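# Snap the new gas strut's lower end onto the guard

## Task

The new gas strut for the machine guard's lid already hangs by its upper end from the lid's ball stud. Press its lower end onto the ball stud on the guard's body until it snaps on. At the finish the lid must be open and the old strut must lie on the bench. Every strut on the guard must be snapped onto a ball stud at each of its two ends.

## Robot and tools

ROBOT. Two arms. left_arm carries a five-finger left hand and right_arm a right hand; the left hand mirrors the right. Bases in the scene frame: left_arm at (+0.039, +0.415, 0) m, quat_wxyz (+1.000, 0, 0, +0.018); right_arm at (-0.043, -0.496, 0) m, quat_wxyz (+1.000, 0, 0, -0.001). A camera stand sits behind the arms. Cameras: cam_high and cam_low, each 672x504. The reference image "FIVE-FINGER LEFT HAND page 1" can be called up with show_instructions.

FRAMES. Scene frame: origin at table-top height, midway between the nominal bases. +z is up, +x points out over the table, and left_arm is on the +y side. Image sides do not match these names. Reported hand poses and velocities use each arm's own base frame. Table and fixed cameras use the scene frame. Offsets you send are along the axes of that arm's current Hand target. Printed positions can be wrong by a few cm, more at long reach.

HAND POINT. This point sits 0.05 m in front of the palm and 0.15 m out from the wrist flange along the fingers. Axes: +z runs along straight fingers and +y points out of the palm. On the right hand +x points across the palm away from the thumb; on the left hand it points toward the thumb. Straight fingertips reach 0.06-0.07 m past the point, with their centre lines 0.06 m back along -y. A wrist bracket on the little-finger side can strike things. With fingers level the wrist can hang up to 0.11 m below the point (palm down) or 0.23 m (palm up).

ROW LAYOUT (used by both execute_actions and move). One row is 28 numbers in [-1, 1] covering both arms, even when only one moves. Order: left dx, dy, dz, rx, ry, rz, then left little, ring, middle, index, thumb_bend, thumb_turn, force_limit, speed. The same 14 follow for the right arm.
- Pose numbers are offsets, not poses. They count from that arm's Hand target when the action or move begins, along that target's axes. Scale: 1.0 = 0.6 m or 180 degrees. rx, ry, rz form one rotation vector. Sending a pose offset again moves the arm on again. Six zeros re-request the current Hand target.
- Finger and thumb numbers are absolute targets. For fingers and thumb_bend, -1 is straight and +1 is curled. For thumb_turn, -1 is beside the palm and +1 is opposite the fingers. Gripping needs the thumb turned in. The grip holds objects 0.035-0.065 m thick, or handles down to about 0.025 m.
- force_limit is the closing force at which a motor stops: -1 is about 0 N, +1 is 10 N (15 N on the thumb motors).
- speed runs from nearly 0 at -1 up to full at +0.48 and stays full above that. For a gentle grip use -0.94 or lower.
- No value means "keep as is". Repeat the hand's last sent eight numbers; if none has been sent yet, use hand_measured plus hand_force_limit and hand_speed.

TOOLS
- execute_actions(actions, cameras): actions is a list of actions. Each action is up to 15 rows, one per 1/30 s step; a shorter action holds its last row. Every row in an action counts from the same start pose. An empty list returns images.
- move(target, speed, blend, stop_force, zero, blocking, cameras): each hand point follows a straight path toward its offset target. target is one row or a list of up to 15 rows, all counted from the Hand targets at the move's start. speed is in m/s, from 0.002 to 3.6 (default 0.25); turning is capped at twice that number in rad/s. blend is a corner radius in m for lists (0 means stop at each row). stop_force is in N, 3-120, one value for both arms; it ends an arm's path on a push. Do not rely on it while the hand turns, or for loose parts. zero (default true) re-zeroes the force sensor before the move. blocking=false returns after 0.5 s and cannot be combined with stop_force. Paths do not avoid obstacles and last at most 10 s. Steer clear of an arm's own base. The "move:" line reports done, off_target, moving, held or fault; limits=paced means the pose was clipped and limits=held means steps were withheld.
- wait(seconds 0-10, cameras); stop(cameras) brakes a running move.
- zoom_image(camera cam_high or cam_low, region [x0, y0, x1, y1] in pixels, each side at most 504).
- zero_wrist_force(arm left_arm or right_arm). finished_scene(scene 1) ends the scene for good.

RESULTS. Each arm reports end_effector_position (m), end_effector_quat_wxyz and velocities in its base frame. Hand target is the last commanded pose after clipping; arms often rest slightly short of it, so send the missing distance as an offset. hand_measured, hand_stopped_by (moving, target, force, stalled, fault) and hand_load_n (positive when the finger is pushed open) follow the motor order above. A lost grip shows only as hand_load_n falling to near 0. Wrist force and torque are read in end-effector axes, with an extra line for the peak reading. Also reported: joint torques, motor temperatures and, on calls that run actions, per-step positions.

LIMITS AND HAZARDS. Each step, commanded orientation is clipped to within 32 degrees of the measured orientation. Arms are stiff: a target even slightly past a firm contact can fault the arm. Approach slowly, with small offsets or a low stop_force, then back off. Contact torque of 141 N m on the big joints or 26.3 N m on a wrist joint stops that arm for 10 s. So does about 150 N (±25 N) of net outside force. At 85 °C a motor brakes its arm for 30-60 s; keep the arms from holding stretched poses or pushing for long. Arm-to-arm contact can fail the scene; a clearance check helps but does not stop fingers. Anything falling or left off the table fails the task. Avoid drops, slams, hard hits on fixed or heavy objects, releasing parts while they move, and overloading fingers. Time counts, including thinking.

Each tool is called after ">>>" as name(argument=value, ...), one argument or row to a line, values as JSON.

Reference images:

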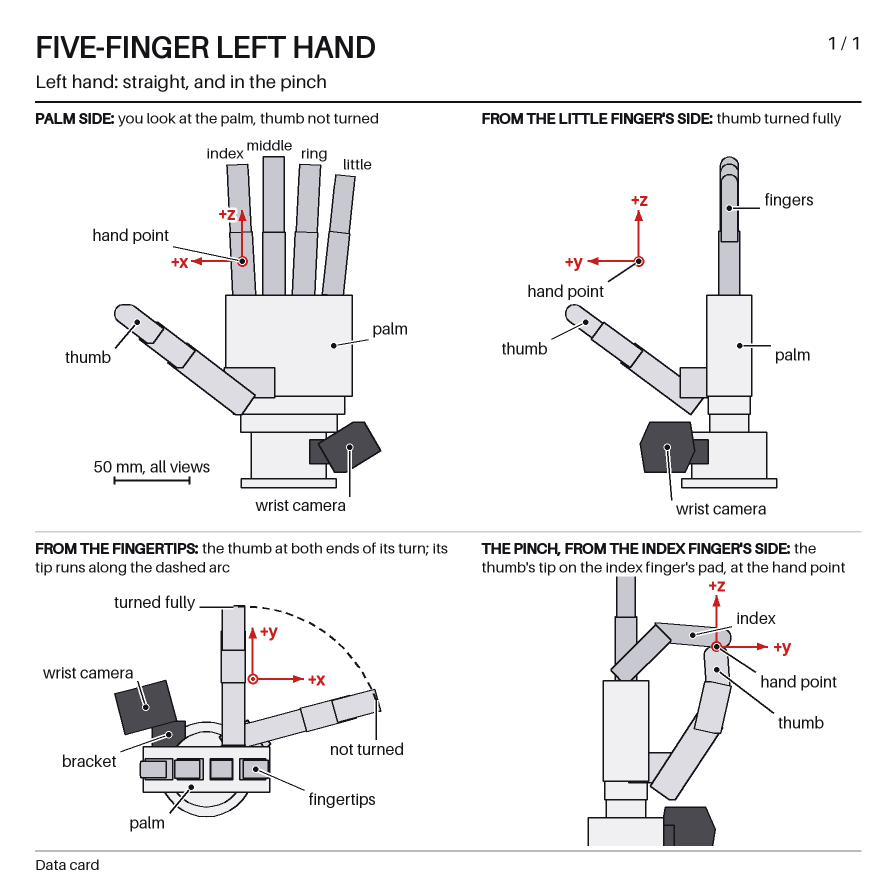

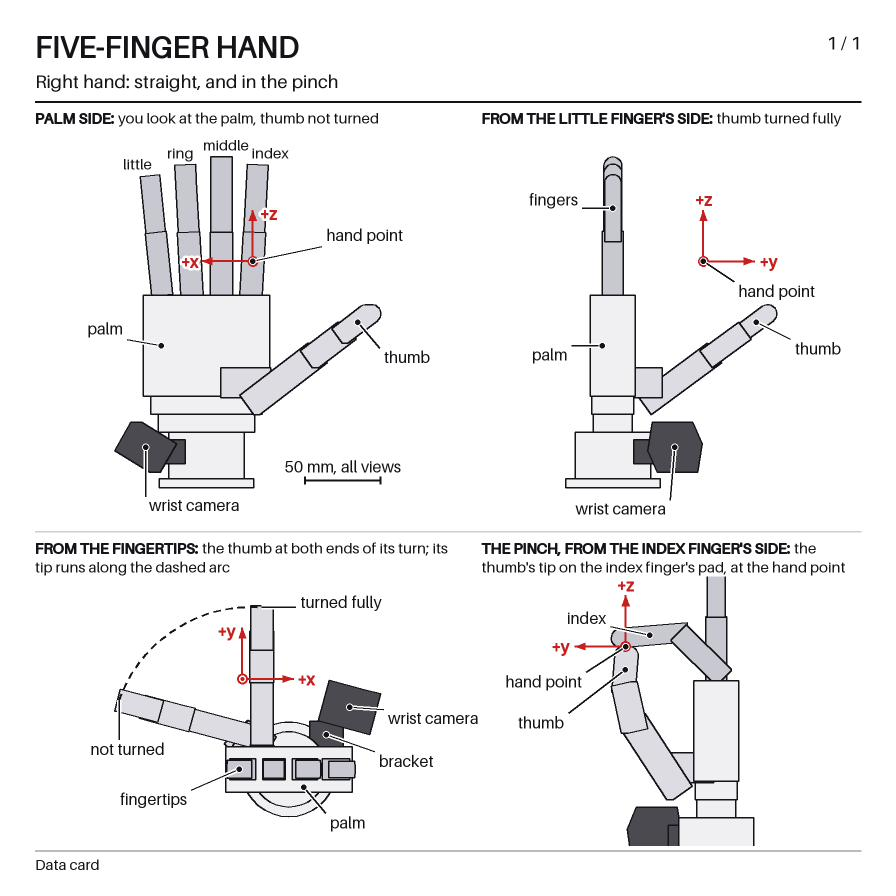

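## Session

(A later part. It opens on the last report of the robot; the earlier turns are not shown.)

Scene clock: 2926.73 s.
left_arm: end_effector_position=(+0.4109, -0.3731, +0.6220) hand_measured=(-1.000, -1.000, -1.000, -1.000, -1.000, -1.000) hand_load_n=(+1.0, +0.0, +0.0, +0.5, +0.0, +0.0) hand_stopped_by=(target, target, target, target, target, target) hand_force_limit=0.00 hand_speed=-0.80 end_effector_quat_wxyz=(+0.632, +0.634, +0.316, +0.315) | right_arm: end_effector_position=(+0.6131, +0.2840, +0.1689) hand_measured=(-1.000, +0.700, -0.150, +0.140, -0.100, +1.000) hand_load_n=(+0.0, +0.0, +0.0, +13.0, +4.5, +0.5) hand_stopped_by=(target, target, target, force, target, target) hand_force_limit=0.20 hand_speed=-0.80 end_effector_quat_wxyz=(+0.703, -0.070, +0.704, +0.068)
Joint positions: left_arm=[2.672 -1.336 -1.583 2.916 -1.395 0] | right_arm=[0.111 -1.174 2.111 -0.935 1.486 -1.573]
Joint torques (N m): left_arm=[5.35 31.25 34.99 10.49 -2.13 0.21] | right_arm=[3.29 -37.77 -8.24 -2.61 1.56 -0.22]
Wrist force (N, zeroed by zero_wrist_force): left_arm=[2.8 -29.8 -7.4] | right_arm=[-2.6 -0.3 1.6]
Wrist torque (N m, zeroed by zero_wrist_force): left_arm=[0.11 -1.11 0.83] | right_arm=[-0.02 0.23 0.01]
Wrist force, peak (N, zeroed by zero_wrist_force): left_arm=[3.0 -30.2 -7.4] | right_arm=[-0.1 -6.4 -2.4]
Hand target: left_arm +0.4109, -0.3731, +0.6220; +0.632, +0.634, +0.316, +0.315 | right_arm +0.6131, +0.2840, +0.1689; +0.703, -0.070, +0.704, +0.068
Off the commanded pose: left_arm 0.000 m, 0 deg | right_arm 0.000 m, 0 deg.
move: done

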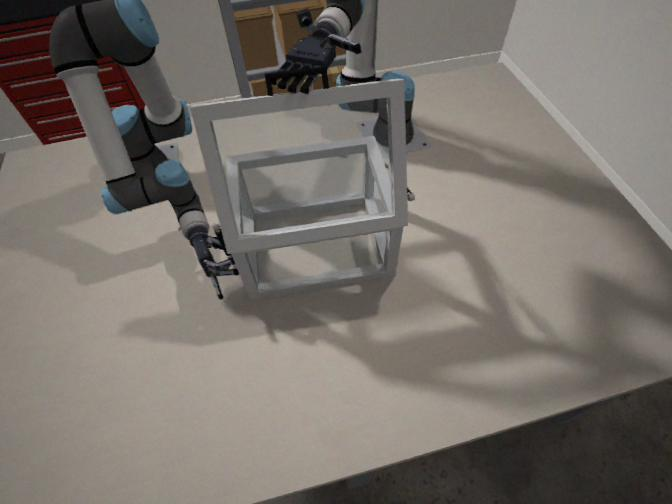

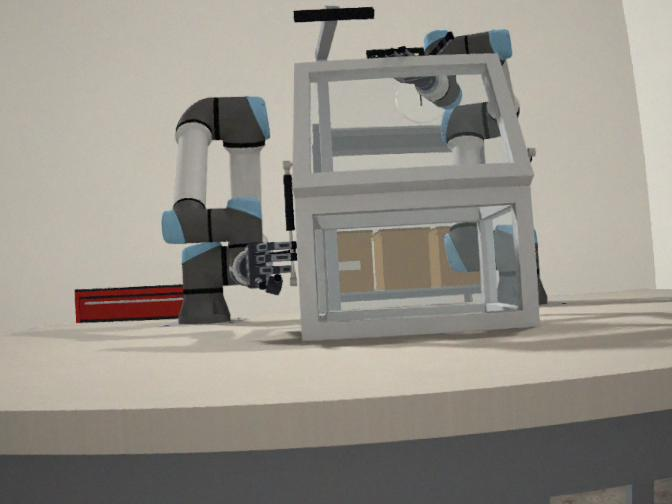

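>>> move(
  target=[
    [0,0,0,0,0,0,-1,-1,-1,-1,-1,-1,0,-0.8, 0,-0.0193,-0.0052,0,0,0,-1,0.7,-0.15,0.6,-0.1,1,0.2,-0.8],
    [0,0,0,0,0,0,-1,-1,-1,-1,-1,-1,0,-0.8, 0,-0.0193,-0.0052,0,0,0,-1,0.7,0.6,0.6,-0.1,1,0.2,-0.8],
  ],
  speed=0.03,
  cameras=["cam_low","cam_high"],
)

>>> zoom_image(
  camera="cam_low",
  region=[250, 230, 310, 290],
)

>>> zoom_image(
  camera="cam_high",
  region=[205, 240, 245, 280],
)

Scene clock: 2937.00 s.
left_arm: end_effector_position=(+0.4109, -0.3731, +0.6220) hand_measured=(-1.000, -1.000, -1.000, -1.000, -1.000, -1.000) hand_load_n=(+0.5, +0.0, +0.0, +1.0, +0.0, +0.0) hand_stopped_by=(target, target, target, target, target, target) hand_force_limit=0.00 hand_speed=-0.80 end_effector_quat_wxyz=(+0.632, +0.634, +0.316, +0.315) | right_arm: end_effector_position=(+0.6123, +0.2720, +0.1689) hand_measured=(-1.000, +0.700, +0.180, +0.140, -0.102, +1.000) hand_load_n=(+0.0, +0.0, +9.0, +10.5, +8.5, +3.0) hand_stopped_by=(target, target, force, force, target, target) hand_force_limit=0.20 hand_speed=-0.80 end_effector_quat_wxyz=(+0.703, -0.070, +0.704, +0.068)
Joint positions: left_arm=[2.672 -1.336 -1.583 2.916 -1.395 0] | right_arm=[0.081 -1.183 2.127 -0.941 1.456 -1.573]
Joint torques (N m): left_arm=[5.78 31.39 35.78 10.53 -2.07 0.36] | right_arm=[11.45 -14.94 -15.52 1.12 1.69 -0.37]
Wrist force (N, zeroed by zero_wrist_force): left_arm=[2.2 -30.3 -7.1] | right_arm=[-6.6 0.0 1.8]
Wrist torque (N m, zeroed by zero_wrist_force): left_arm=[0.10 -1.11 0.80] | right_arm=[0.00 0.21 0.00]
Wrist force, peak (N, zeroed by zero_wrist_force): left_arm=[2.8 -30.3 -7.4] | right_arm=[-6.9 0.3 2.0]
Hand target: left_arm +0.4109, -0.3731, +0.6220; +0.632, +0.634, +0.316, +0.315 | right_arm +0.6123, +0.2720, +0.1689; +0.703, -0.070, +0.704, +0.068
Off the commanded pose: left_arm 0.000 m, 0 deg | right_arm 0.000 m, 0 deg.
move: done

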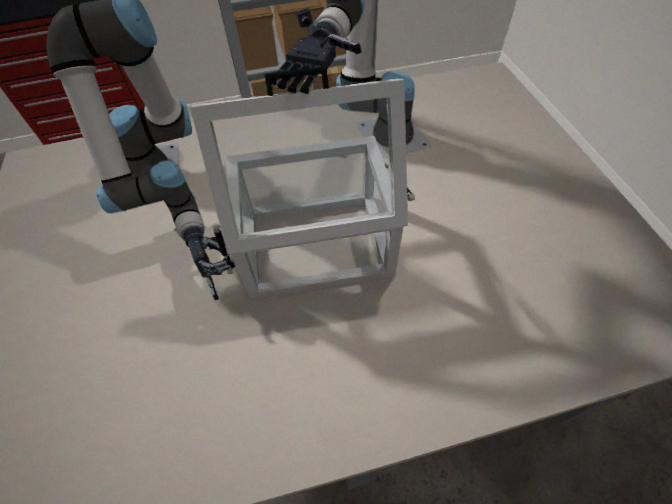

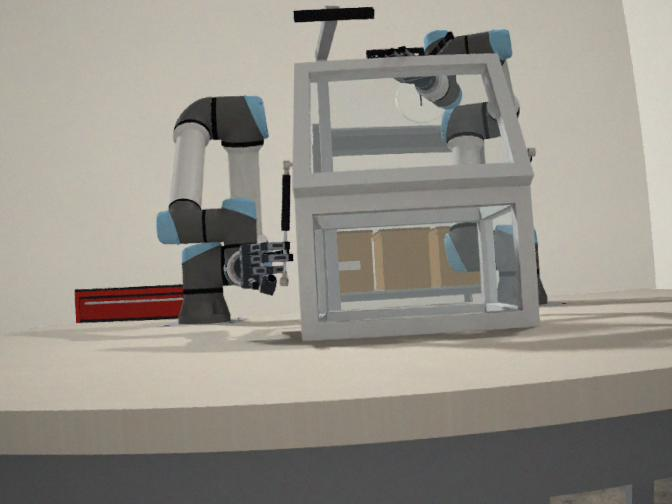

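Scaled by 8.400.

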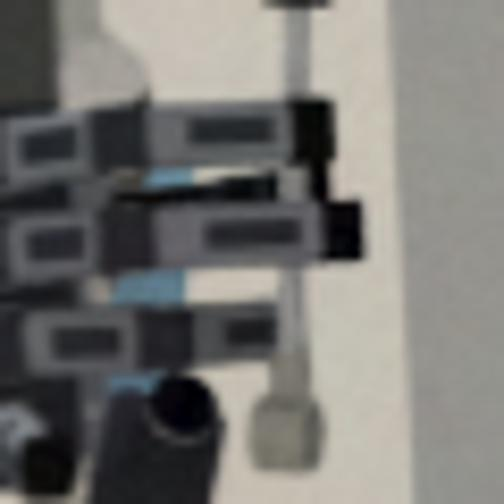

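Scaled by 12.600.

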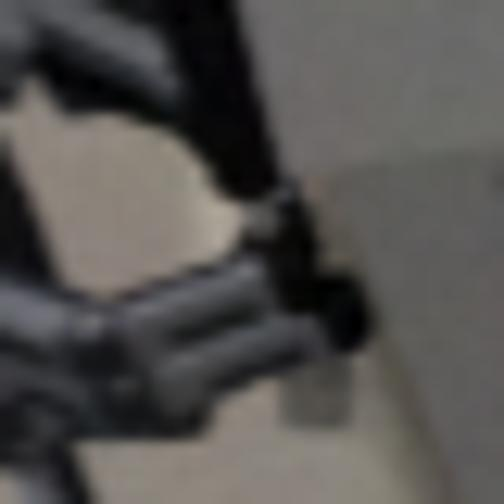

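>>> zoom_image(
  camera="cam_low",
  region=[272, 265, 302, 290],
)

>>> zoom_image(
  camera="cam_high",
  region=[220, 260, 245, 280],
)

Scaled by 16.800.

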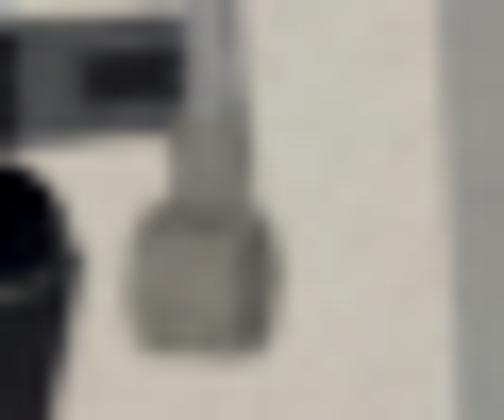

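Scaled by 20.160.

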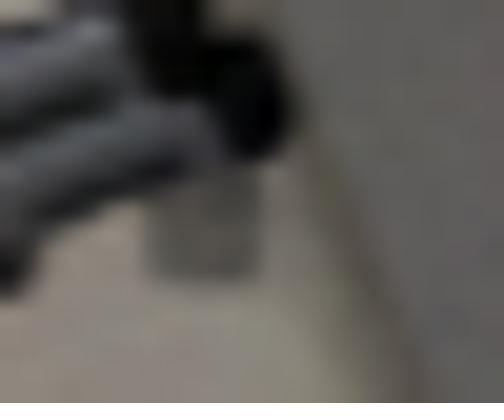

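>>> move(
  target=[0,0,0,0,0,0,-1,-1,-1,-1,-1,-1,0,-0.8, -0.0008,0,0,-0.085,0,0,-1,0.7,0.6,0.6,-0.1,1,0.2,-0.8],
  speed=0.15,
  cameras=["cam_low","cam_high"],
)

>>> zoom_image(
  camera="cam_low",
  region=[272, 265, 302, 290],
)

>>> zoom_image(
  camera="cam_high",
  region=[205, 240, 245, 280],
)

Scene clock: 2949.60 s.
left_arm: end_effector_position=(+0.4109, -0.3731, +0.6220) hand_measured=(-1.000, -1.000, -1.000, -1.000, -1.000, -1.000) hand_load_n=(+0.5, +0.0, +0.0, +1.0, +0.0, +0.0) hand_stopped_by=(target, target, target, target, target, target) hand_force_limit=0.00 hand_speed=-0.80 end_effector_quat_wxyz=(+0.632, +0.634, +0.316, +0.315) | right_arm: end_effector_position=(+0.6124, +0.2719, +0.1693) hand_measured=(-1.000, +0.700, +0.180, +0.140, -0.102, +1.000) hand_load_n=(+0.0, +0.0, +8.5, +12.0, +9.5, +2.5) hand_stopped_by=(target, target, force, force, target, target) hand_force_limit=0.20 hand_speed=-0.80 end_effector_quat_wxyz=(+0.687, -0.162, +0.689, +0.161)
Joint positions: left_arm=[2.672 -1.336 -1.583 2.916 -1.395 0] | right_arm=[-0.065 -1.157 2.08 -0.92 1.044 -1.573]
Joint torques (N m): left_arm=[6.06 31.38 36.35 10.5 -1.95 0.33] | right_arm=[11.52 -43.15 -5.05 -3.49 -1.84 -1.34]
Wrist force (N, zeroed by zero_wrist_force): left_arm=[3.1 -30.1 -7.6] | right_arm=[1.9 -0.9 1.5]
Wrist torque (N m, zeroed by zero_wrist_force): left_arm=[0.11 -1.10 0.84] | right_arm=[-0.03 0.19 0.10]
Wrist force, peak (N, zeroed by zero_wrist_force): left_arm=[2.0 -30.5 -7.2] | right_arm=[-7.1 0.1 1.9]
Hand target: left_arm +0.4109, -0.3731, +0.6220; +0.632, +0.634, +0.316, +0.315 | right_arm +0.6123, +0.2720, +0.1694; +0.687, -0.163, +0.689, +0.161
Off the commanded pose: left_arm 0.000 m, 0 deg | right_arm 0.000 m, 0 deg.
move: done

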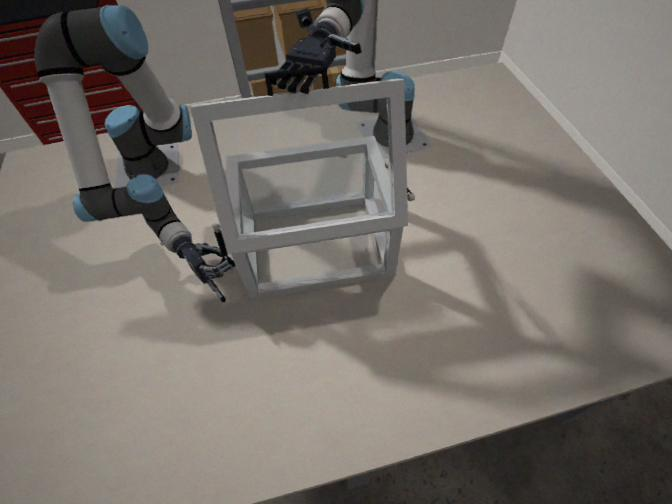

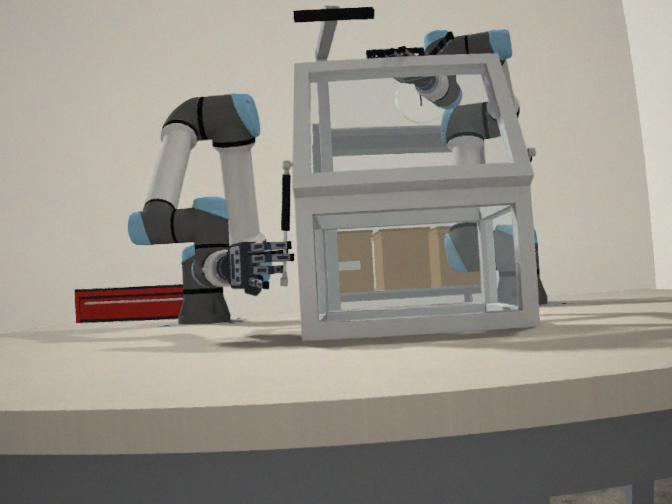

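Scaled by 16.800.

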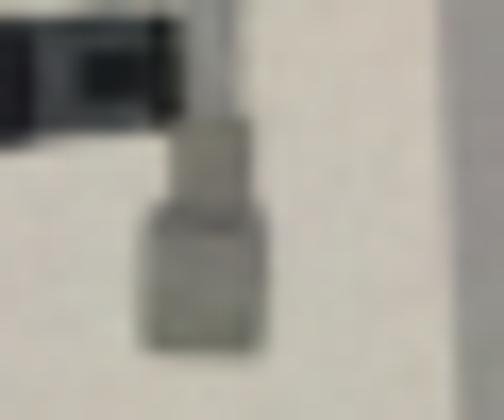

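Scaled by 12.600.

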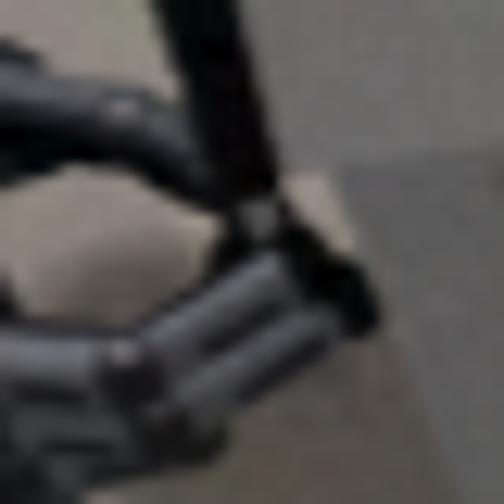

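>>> move(
  target=[0,0,0,0,0,0,-1,-1,-1,-1,-1,-1,0,-0.8, 0.0002,0,0,-0.035,0,0,-1,0.7,0.6,0.6,-0.1,1,0.2,-0.8],
  speed=0.15,
  cameras=["cam_low","cam_high"],
)

>>> zoom_image(
  camera="cam_low",
  region=[272, 265, 302, 290],
)

Scene clock: 2955.27 s.
left_arm: end_effector_position=(+0.4109, -0.3731, +0.6220) hand_measured=(-1.000, -1.000, -1.000, -1.000, -1.000, -1.000) hand_load_n=(+1.0, +0.0, +0.0, +1.0, +0.0, +0.0) hand_stopped_by=(target, target, target, target, target, target) hand_force_limit=0.00 hand_speed=-0.80 end_effector_quat_wxyz=(+0.632, +0.634, +0.316, +0.315) | right_arm: end_effector_position=(+0.6124, +0.2719, +0.1692) hand_measured=(-1.000, +0.700, +0.180, +0.140, -0.102, +1.000) hand_load_n=(+0.0, +0.0, +8.0, +12.5, +10.0, +3.0) hand_stopped_by=(target, target, force, force, target, target) hand_force_limit=0.20 hand_speed=-0.80 end_effector_quat_wxyz=(+0.677, -0.200, +0.679, +0.199)
Joint positions: left_arm=[2.672 -1.336 -1.583 2.916 -1.395 0] | right_arm=[-0.111 -1.132 2.037 -0.901 0.888 -1.574]
Joint torques (N m): left_arm=[6.02 30.94 36.22 10.43 -1.92 0.38] | right_arm=[11.38 -43.75 -4.42 -3.1 -0.48 -1.18]
Wrist force (N, zeroed by zero_wrist_force): left_arm=[2.8 -29.8 -7.4] | right_arm=[0.5 -0.9 1.4]
Wrist torque (N m, zeroed by zero_wrist_force): left_arm=[0.12 -1.08 0.83] | right_arm=[-0.01 0.24 0.10]
Wrist force, peak (N, zeroed by zero_wrist_force): left_arm=[3.3 -30.2 -7.6] | right_arm=[2.0 -0.9 1.7]
Hand target: left_arm +0.4109, -0.3731, +0.6220; +0.632, +0.634, +0.316, +0.315 | right_arm +0.6123, +0.2720, +0.1693; +0.678, -0.200, +0.679, +0.199
Off the commanded pose: left_arm 0.000 m, 0 deg | right_arm 0.000 m, 0 deg.
move: done

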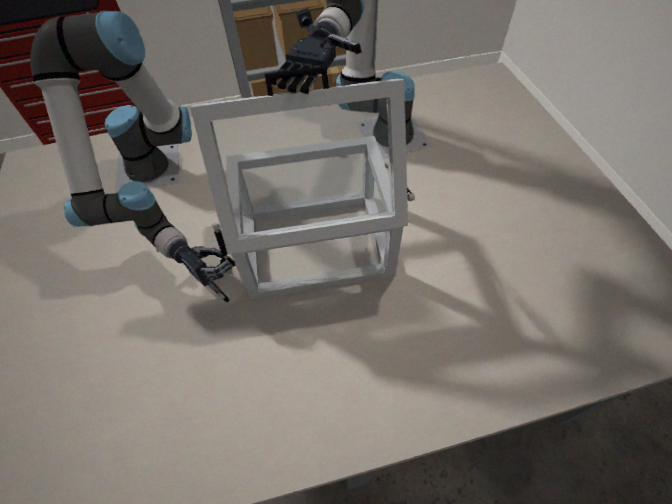

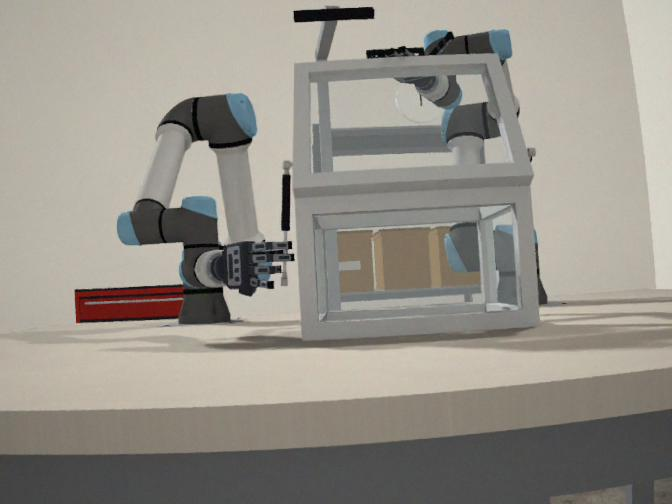

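Scaled by 16.800.

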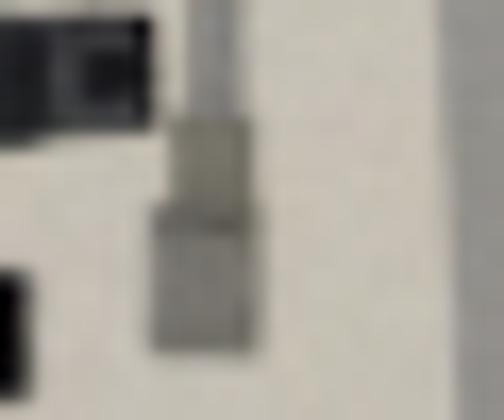

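>>> move(
  target=[
    [0,0,0,0,0,0,-1,-1,-1,-1,-1,-1,0,-0.8, 0,0.008,0.006,0,0,0,-1,0.7,0.6,0.6,-0.1,1,0.2,-0.8],
    [0,0,0,0,0,0,-1,-1,-1,-1,-1,-1,0,-0.8, 0,0.008,0.006,0,0,0,-1,0.7,0.05,0.05,-0.5,1,0.2,-0.3],
  ],
  speed=0.03,
  cameras=["cam_low","cam_high"],
)

>>> zoom_image(
  camera="cam_low",
  region=[250, 230, 310, 290],
)

>>> zoom_image(
  camera="cam_high",
  region=[205, 240, 245, 280],
)

Scene clock: 3006.27 s.
left_arm: end_effector_position=(+0.4109, -0.3731, +0.6220) hand_measured=(-1.000, -1.000, -1.000, -1.000, -1.000, -1.000) hand_load_n=(+0.5, +0.0, +0.0, +0.5, +0.0, +0.0) hand_stopped_by=(target, target, target, target, target, target) hand_force_limit=0.00 hand_speed=-0.80 end_effector_quat_wxyz=(+0.632, +0.634, +0.316, +0.315) | right_arm: end_effector_position=(+0.6127, +0.2780, +0.1692) hand_measured=(-1.000, +0.700, +0.064, +0.050, -0.500, +1.000) hand_load_n=(+0.0, -0.5, -15.0, +0.5, +0.0, -0.5) hand_stopped_by=(target, target, stalled, target, target, target) hand_force_limit=0.20 hand_speed=-0.30 end_effector_quat_wxyz=(+0.677, -0.200, +0.679, +0.199)
Joint positions: left_arm=[2.672 -1.336 -1.583 2.916 -1.395 0] | right_arm=[-0.096 -1.13 2.033 -0.9 0.902 -1.574]
Joint torques (N m): left_arm=[6.29 31.36 36.51 10.42 -1.81 0.33] | right_arm=[-5.5 -35.47 -8.43 -2.41 -2.95 1.09]
Wrist force (N, zeroed by zero_wrist_force): left_arm=[2.8 -30.0 -7.3] | right_arm=[0.2 -9.6 -12.9]
Wrist torque (N m, zeroed by zero_wrist_force): left_arm=[0.10 -1.09 0.82] | right_arm=[-0.28 0.28 -0.19]
Wrist force, peak (N, zeroed by zero_wrist_force): left_arm=[2.9 -30.2 -7.6] | right_arm=[-0.1 -11.0 -14.5]
Hand target: left_arm +0.4109, -0.3731, +0.6220; +0.632, +0.634, +0.316, +0.315 | right_arm +0.6127, +0.2780, +0.1693; +0.678, -0.200, +0.679, +0.199
Off the commanded pose: left_arm 0.000 m, 0 deg | right_arm 0.000 m, 0 deg.
move: done

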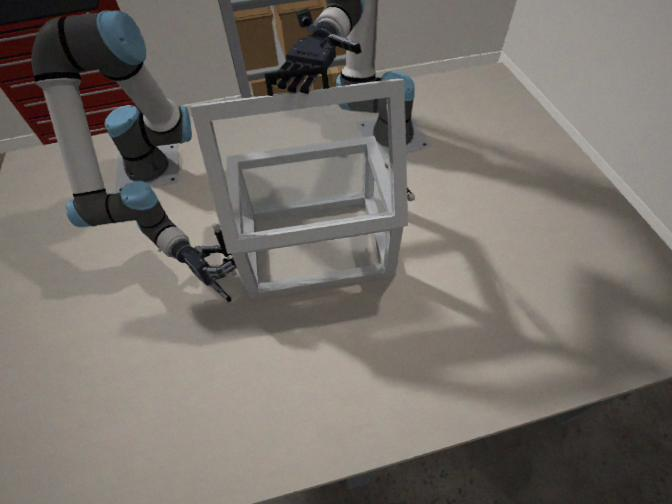

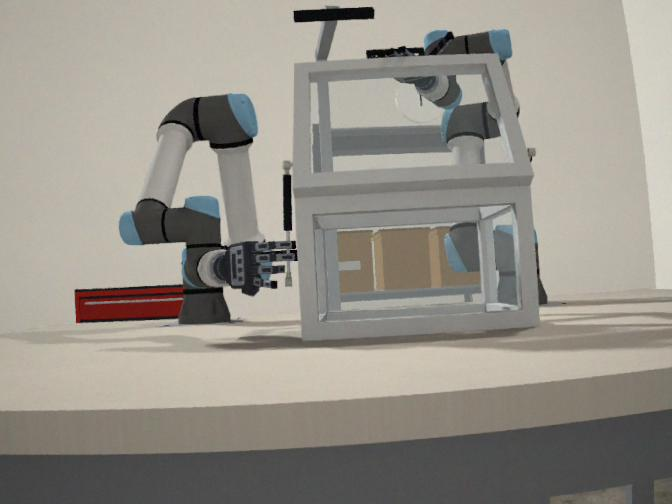

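Scaled by 8.400.

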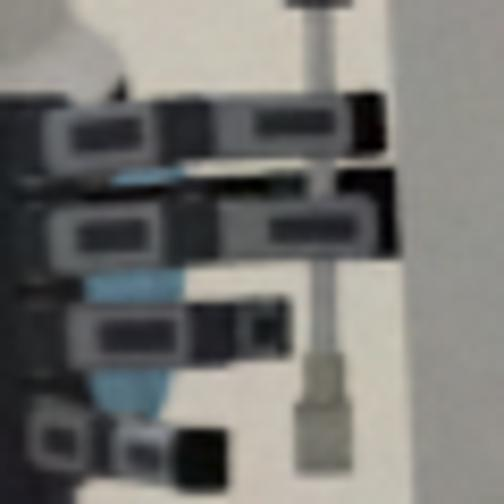

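Scaled by 12.600.

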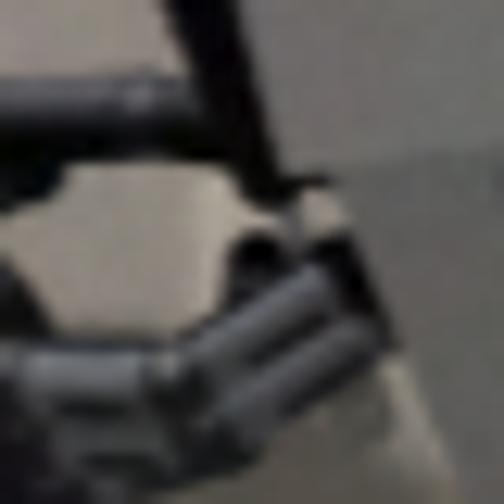

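>>> move(
  target=[
    [0,0,0,0,0,0,-1,-1,-1,-1,-1,-1,0,-0.8, 0,-0.02,0,0,0,0,-1,0.7,0.05,0.05,-0.5,1,0.2,-0.3],
    [0,0,0,0,0,0,-1,-1,-1,-1,-1,-1,0,-0.8, 0,-0.12,0,0,0,0,-1,0.7,0.05,0.05,-0.5,1,0.2,-0.3],
  ],
  speed=0.05,
  cameras=["cam_low","cam_high"],
)

>>> zoom_image(
  camera="cam_low",
  region=[272, 265, 302, 290],
)

>>> zoom_image(
  camera="cam_high",
  region=[205, 240, 245, 280],
)

Scene clock: 3016.17 s.
left_arm: end_effector_position=(+0.4109, -0.3731, +0.6220) hand_measured=(-1.000, -1.000, -1.000, -1.000, -1.000, -1.000) hand_load_n=(+0.5, +0.0, +0.0, +0.5, +0.0, +0.0) hand_stopped_by=(target, target, target, target, target, target) hand_force_limit=0.00 hand_speed=-0.80 end_effector_quat_wxyz=(+0.632, +0.634, +0.316, +0.315) | right_arm: end_effector_position=(+0.6518, +0.2174, +0.1692) hand_measured=(-1.000, +0.700, +0.062, +0.050, -0.500, +1.000) hand_load_n=(+0.0, +0.0, +0.0, +0.0, +0.0, +0.0) hand_stopped_by=(target, target, stalled, target, target, target) hand_force_limit=0.20 hand_speed=-0.30 end_effector_quat_wxyz=(+0.677, -0.200, +0.679, +0.199)
Joint positions: left_arm=[2.672 -1.336 -1.583 2.916 -1.395 0] | right_arm=[-0.219 -1.077 1.94 -0.859 0.78 -1.574]
Joint torques (N m): left_arm=[6.97 31.17 36.94 10.43 -1.77 0.47] | right_arm=[11.82 -45.6 -4.49 -2.36 1.67 -1.61]
Wrist force (N, zeroed by zero_wrist_force): left_arm=[2.9 -29.7 -7.4] | right_arm=[0.0 0.1 0.4]
Wrist torque (N m, zeroed by zero_wrist_force): left_arm=[0.10 -1.10 0.83] | right_arm=[-0.03 0.00 0.06]
Wrist force, peak (N, zeroed by zero_wrist_force): left_arm=[2.9 -30.1 -7.5] | right_arm=[0.4 -9.6 -13.2]
Hand target: left_arm +0.4109, -0.3731, +0.6220; +0.632, +0.634, +0.316, +0.315 | right_arm +0.6517, +0.2175, +0.1693; +0.678, -0.200, +0.679, +0.199
Off the commanded pose: left_arm 0.000 m, 0 deg | right_arm 0.000 m, 0 deg.
move: done

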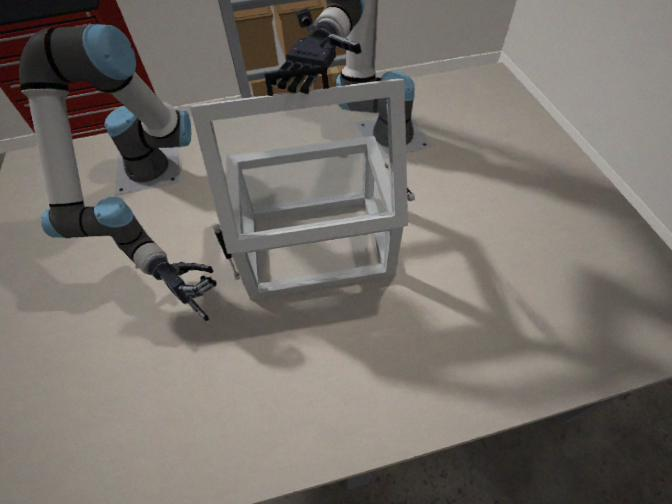

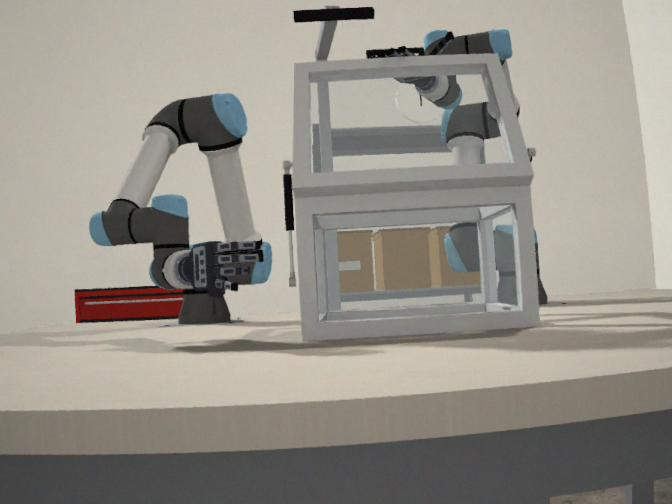

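Scaled by 16.800.

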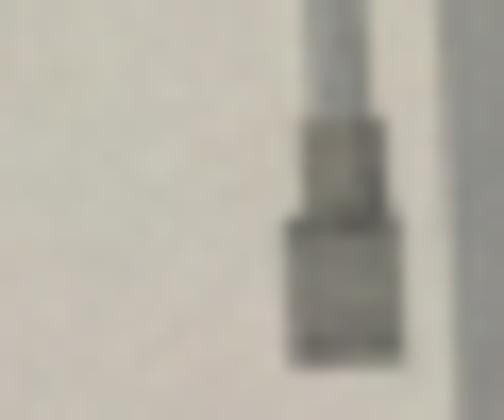

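Scaled by 12.600.

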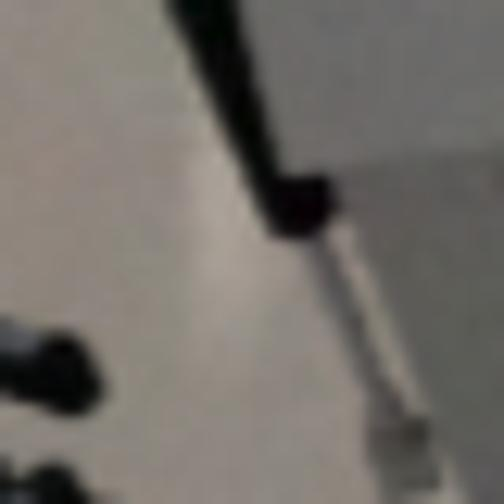

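>>> move(
  target=[
    [0,0,0,0,0,0,-1,-1,-1,-1,-1,-1,0,-0.8, -0.0013,-0.0098,0.0694,-0.143,0,0,0.55,0.5,0.5,-0.08,0,1,0.2,-0.3],
    [0,0,0,0,0,0,-1,-1,-1,-1,-1,-1,0,-0.8, -0.0013,-0.0098,0.0694,-0.286,0,0,0.55,0.5,0.5,-0.08,0,1,0.2,-0.3],
  ],
  speed=0.2,
  blend=0.01,
  cameras=["cam_low","cam_high"],
)

Scene clock: 3030.23 s.
left_arm: end_effector_position=(+0.4109, -0.3731, +0.6220) hand_measured=(-1.000, -1.000, -1.000, -1.000, -1.000, -1.000) hand_load_n=(+0.5, +0.0, +0.0, +1.0, -0.5, +0.0) hand_stopped_by=(target, target, target, target, target, target) hand_force_limit=0.00 hand_speed=-0.80 end_effector_quat_wxyz=(+0.632, +0.634, +0.316, +0.315) | right_arm: end_effector_position=(+0.6899, +0.2352, +0.1699) hand_measured=(+0.550, +0.500, +0.352, -0.080, -0.344, +1.000) hand_load_n=(+0.0, +0.0, +18.5, +0.0, +11.0, +0.5) hand_stopped_by=(target, target, force, target, force, target) hand_force_limit=0.20 hand_speed=-0.30 end_effector_quat_wxyz=(+0.523, -0.475, +0.526, +0.474)
Joint positions: left_arm=[2.672 -1.336 -1.583 2.916 -1.395 0] | right_arm=[-0.212 -0.594 1.017 -0.45 -0.112 -1.542]
Joint torques (N m): left_arm=[6.51 31.15 37.08 10.45 -1.5 0.63] | right_arm=[-10.16 -64 -8.88 -0.59 -1.71 1.25]
Wrist force (N, zeroed by zero_wrist_force): left_arm=[3.0 -29.9 -7.2] | right_arm=[0.3 -0.2 0.3]
Wrist torque (N m, zeroed by zero_wrist_force): left_arm=[0.10 -1.12 0.84] | right_arm=[-0.06 -0.07 0.04]
Wrist force, peak (N, zeroed by zero_wrist_force): left_arm=[2.8 -30.2 -7.3] | right_arm=[0.3 -0.5 0.5]
Hand target: left_arm +0.4109, -0.3731, +0.6220; +0.632, +0.634, +0.316, +0.315 | right_arm +0.6899, +0.2351, +0.1700; +0.523, -0.474, +0.525, +0.474
Off the commanded pose: left_arm 0.000 m, 0 deg | right_arm 0.000 m, 0 deg.
move: done

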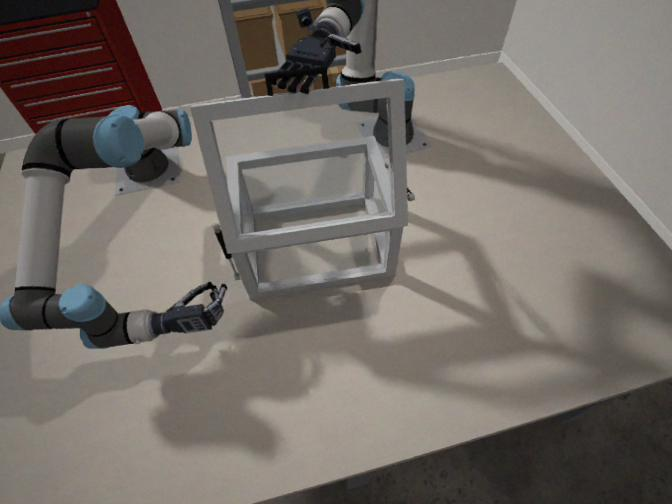

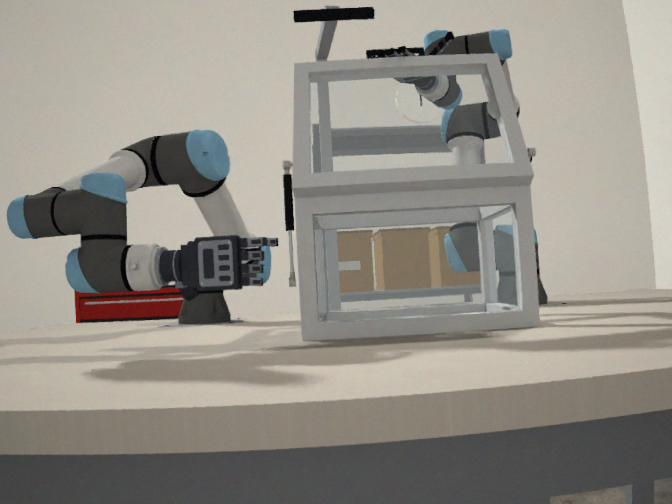

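>>> execute_actions(
  actions=[
    [[0,0,0,0,0,0,-1,-1,-1,-1,-1,-1,0,-0.8, 0,0,0,0,0,0,0.55,0.5,-0.1,-0.081,-0.3,1,0.2,-0.1]],
    [[0,0,0,0,0,0,-1,-1,-1,-1,-1,-1,0,-0.8, 0,0,0,0,0,0,0.55,0.5,-0.1,-0.081,-0.302,1,0.2,-0.1]],
    [[0,0,0,0,0,0,-1,-1,-1,-1,-1,-1,0,-0.8, 0,0,0,0,0,0,0.55,0.5,-0.1,-0.08,0,1,0.2,-0.1]],
    [[0,0,0,0,0,0,-1,-1,-1,-1,-1,-1,0,-0.8, 0,0,0,0,0,0,0.55,0.5,-0.1,-0.081,0.002,1,0.2,-0.1]],
    [[0,0,0,0,0,0,-1,-1,-1,-1,-1,-1,0,-0.8, 0,0,0,0,0,0,0.55,0.5,0.5,-0.08,0,1,0,-0.3]],
    [[0,0,0,0,0,0,-1,-1,-1,-1,-1,-1,0,-0.8, 0,0,0,0,0,0,0.55,0.5,0.5,-0.08,0,1,0,-0.3]],
  ],
  cameras=["cam_low","cam_high"],
)

>>> zoom_image(
  camera="cam_low",
  region=[235, 220, 305, 300],
)

>>> zoom_image(
  camera="cam_high",
  region=[190, 265, 250, 325],
)

Scene clock: 3047.53 s.
left_arm: end_effector_position=(+0.4109, -0.3731, +0.6220) hand_measured=(-1.000, -1.000, -1.000, -1.000, -1.000, -1.000) hand_load_n=(+1.0, +0.0, +0.0, +1.0, +0.0, +0.0) hand_stopped_by=(target, target, target, target, target, target) hand_force_limit=0.00 hand_speed=-0.80 end_effector_quat_wxyz=(+0.632, +0.634, +0.316, +0.315) | right_arm: end_effector_position=(+0.6899, +0.2351, +0.1700) hand_measured=(+0.550, +0.500, +0.248, -0.080, +0.000, +1.000) hand_load_n=(+0.5, +0.0, +18.0, +0.0, +2.0, -0.5) hand_stopped_by=(target, target, force, target, target, target) hand_force_limit=0.00 hand_speed=-0.30 end_effector_quat_wxyz=(+0.523, -0.474, +0.525, +0.474)
Joint positions: left_arm=[2.672 -1.336 -1.583 2.916 -1.395 0] | right_arm=[-0.212 -0.592 1.013 -0.44 -0.112 -1.55]
Joint torques (N m): left_arm=[7.27 31.32 37.72 10.51 -1.42 0.64] | right_arm=[9.97 -42.34 -25.07 1.12 0.49 -1.3]
Wrist force (N, zeroed by zero_wrist_force): left_arm=[2.9 -29.7 -7.5] | right_arm=[0.3 -0.1 0.2]
Wrist torque (N m, zeroed by zero_wrist_force): left_arm=[0.13 -1.11 0.83] | right_arm=[-0.04 -0.07 0.10]
Wrist force, peak (N, zeroed by zero_wrist_force): left_arm=[2.8 -30.2 -7.4] | right_arm=[0.6 0.1 0.2]
Hand target: left_arm +0.4109, -0.3731, +0.6220; +0.632, +0.634, +0.316, +0.315 | right_arm +0.6899, +0.2351, +0.1700; +0.523, -0.474, +0.525, +0.474
Off the commanded pose: left_arm 0.000 m, 0 deg | right_arm 0.000 m, 0 deg.
Step readings (end_effector_position of left_arm | right_arm):
0: (+0.4109, -0.3731, +0.6220) | (+0.6899, +0.2351, +0.1700)
1: (+0.4109, -0.3731, +0.6220) | (+0.6899, +0.2351, +0.1700)
2: (+0.4109, -0.3731, +0.6220) | (+0.6898, +0.2351, +0.1701)
4: (+0.4109, -0.3731, +0.6220) | (+0.6898, +0.2351, +0.1701)
8: (+0.4109, -0.3731, +0.6220) | (+0.6899, +0.2351, +0.1700)
15: (+0.4109, -0.3731, +0.6220) | (+0.6899, +0.2351, +0.1700)
16: (+0.4109, -0.3731, +0.6220) | (+0.6899, +0.2351, +0.1700)
17: (+0.4109, -0.3731, +0.6220) | (+0.6899, +0.2351, +0.1700)
19: (+0.4109, -0.3731, +0.6220) | (+0.6899, +0.2351, +0.1700)
23: (+0.4109, -0.3731, +0.6220) | (+0.6899, +0.2351, +0.1700)
30: (+0.4109, -0.3731, +0.6220) | (+0.6899, +0.2351, +0.1700)
31: (+0.4109, -0.3731, +0.6220) | (+0.6899, +0.2351, +0.1700)
32: (+0.4109, -0.3731, +0.6220) | (+0.6899, +0.2351, +0.1700)
34: (+0.4109, -0.3731, +0.6220) | (+0.6899, +0.2351, +0.1700)
38: (+0.4109, -0.3731, +0.6220) | (+0.6899, +0.2351, +0.1700)
45: (+0.4109, -0.3731, +0.6220) | (+0.6899, +0.2351, +0.1700)
46: (+0.4109, -0.3731, +0.6220) | (+0.6899, +0.2351, +0.1700)
47: (+0.4109, -0.3731, +0.6220) | (+0.6899, +0.2351, +0.1700)
49: (+0.4109, -0.3731, +0.6220) | (+0.6899, +0.2351, +0.1700)
53: (+0.4109, -0.3731, +0.6220) | (+0.6899, +0.2351, +0.1700)
60: (+0.4109, -0.3731, +0.6220) | (+0.6899, +0.2351, +0.1700)
61: (+0.4109, -0.3731, +0.6220) | (+0.6899, +0.2351, +0.1700)
62: (+0.4109, -0.3731, +0.6220) | (+0.6899, +0.2351, +0.1700)
64: (+0.4109, -0.3731, +0.6220) | (+0.6899, +0.2351, +0.1700)
68: (+0.4109, -0.3731, +0.6220) | (+0.6899, +0.2351, +0.1700)
75: (+0.4109, -0.3731, +0.6220) | (+0.6899, +0.2351, +0.1700)
76: (+0.4109, -0.3731, +0.6220) | (+0.6899, +0.2351, +0.1700)
77: (+0.4109, -0.3731, +0.6220) | (+0.6899, +0.2351, +0.1700)
79: (+0.4109, -0.3731, +0.6220) | (+0.6899, +0.2351, +0.1700)
83: (+0.4109, -0.3731, +0.6220) | (+0.6899, +0.2351, +0.1700)
90: (+0.4109, -0.3731, +0.6220) | (+0.6899, +0.2351, +0.1700)

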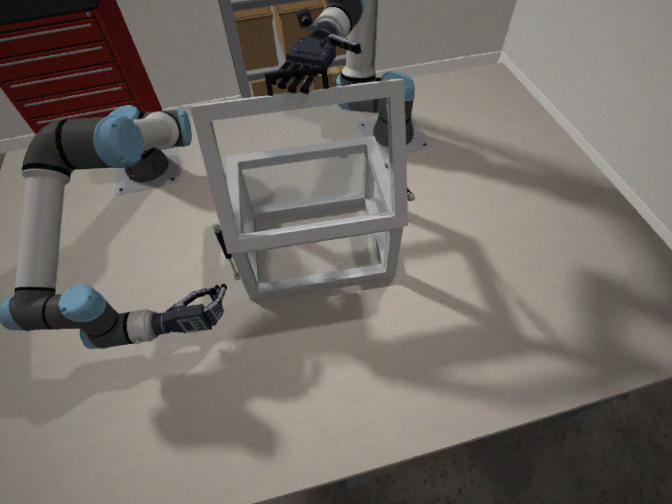

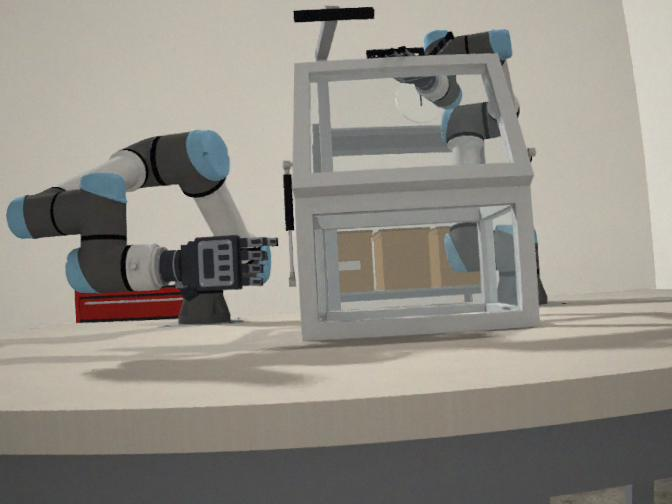

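Scaled by 6.300.

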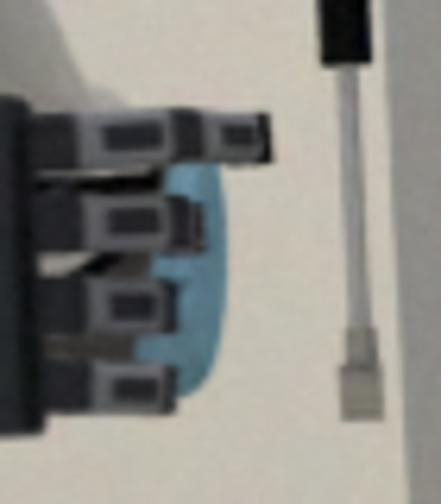

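Scaled by 8.400.

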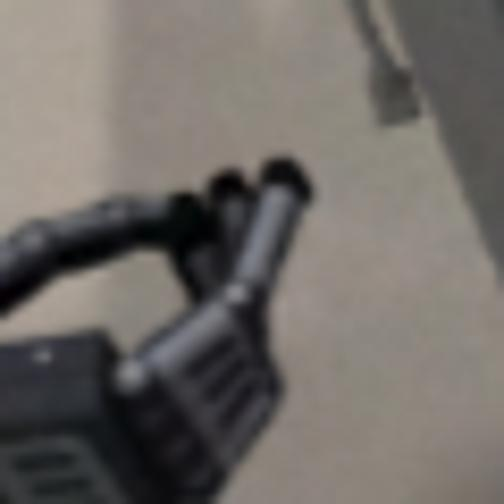

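>>> move(
  target=[
    [0,0,0,0,0,0,-1,-1,-1,-1,-1,-1,0,-0.8, 0,0,0,0,0,0,0.3,0.25,0.5,-0.22,0,1,0,-0.3],
    [0,0,0,0,0,0,-1,-1,-1,-1,-1,-1,0,-0.8, 0,0.044,0.0375,0,0,0,0.3,0.25,0.5,-0.22,0,1,0,-0.3],
  ],
  speed=0.06,
  cameras=["cam_low","cam_high"],
)

>>> zoom_image(
  camera="cam_low",
  region=[250, 225, 310, 295],
)

>>> zoom_image(
  camera="cam_high",
  region=[200, 250, 250, 300],
)

Scene clock: 3079.37 s.
left_arm: end_effector_position=(+0.4109, -0.3731, +0.6220) hand_measured=(-1.000, -1.000, -1.000, -1.000, -1.000, -1.000) hand_load_n=(+1.0, +0.0, +0.0, +0.5, +0.0, +0.0) hand_stopped_by=(target, target, target, target, target, target) hand_force_limit=0.00 hand_speed=-0.80 end_effector_quat_wxyz=(+0.632, +0.634, +0.316, +0.315) | right_arm: end_effector_position=(+0.6659, +0.2602, +0.1700) hand_measured=(+0.300, +0.250, +0.248, -0.220, +0.000, +1.000) hand_load_n=(+0.0, +0.5, +18.0, +0.0, +2.0, -0.5) hand_stopped_by=(target, target, force, target, target, target) hand_force_limit=0.00 hand_speed=-0.30 end_effector_quat_wxyz=(+0.523, -0.474, +0.525, +0.474)
Joint positions: left_arm=[2.672 -1.336 -1.583 2.916 -1.395 0] | right_arm=[-0.184 -0.652 1.132 -0.503 -0.084 -1.546]
Joint torques (N m): left_arm=[6.31 30.61 37.66 10.41 -1.24 0.7] | right_arm=[-13.16 -56.8 -13.28 1.93 -2.1 -0.6]
Wrist force (N, zeroed by zero_wrist_force): left_arm=[3.0 -29.7 -7.4] | right_arm=[0.2 -0.1 0.3]
Wrist torque (N m, zeroed by zero_wrist_force): left_arm=[0.12 -1.12 0.83] | right_arm=[-0.03 -0.03 0.03]
Wrist force, peak (N, zeroed by zero_wrist_force): left_arm=[2.8 -30.2 -7.3] | right_arm=[0.2 0.3 0.9]
Hand target: left_arm +0.4109, -0.3731, +0.6220; +0.632, +0.634, +0.316, +0.315 | right_arm +0.6659, +0.2601, +0.1700; +0.523, -0.474, +0.525, +0.474
Off the commanded pose: left_arm 0.000 m, 0 deg | right_arm 0.000 m, 0 deg.
move: done

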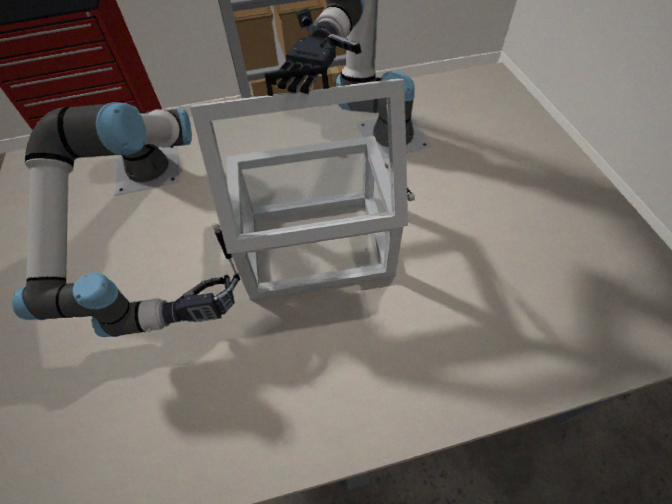

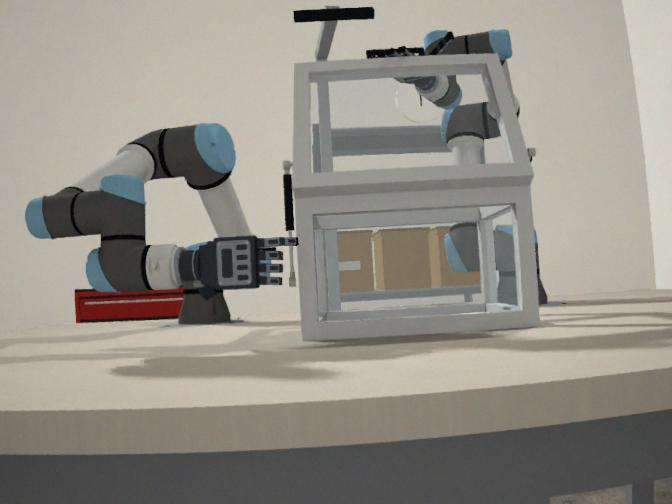

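Scaled by 7.200.

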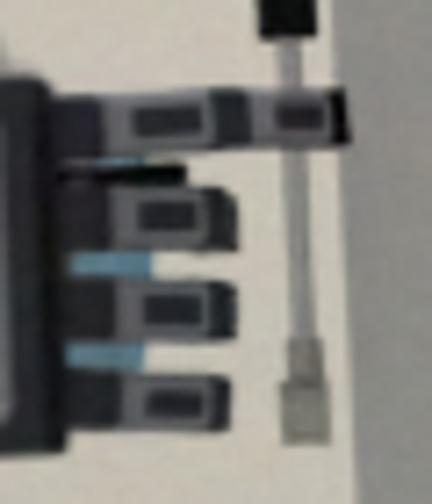

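Scaled by 10.080.

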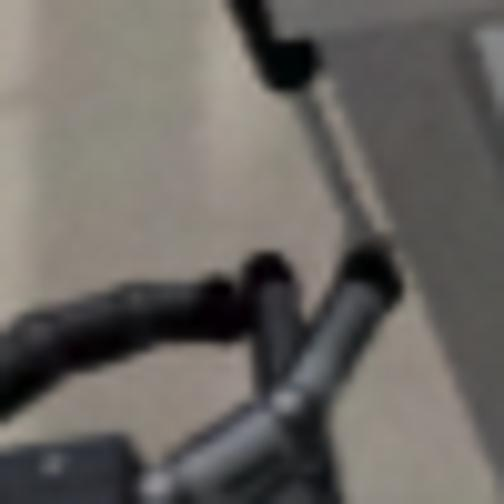

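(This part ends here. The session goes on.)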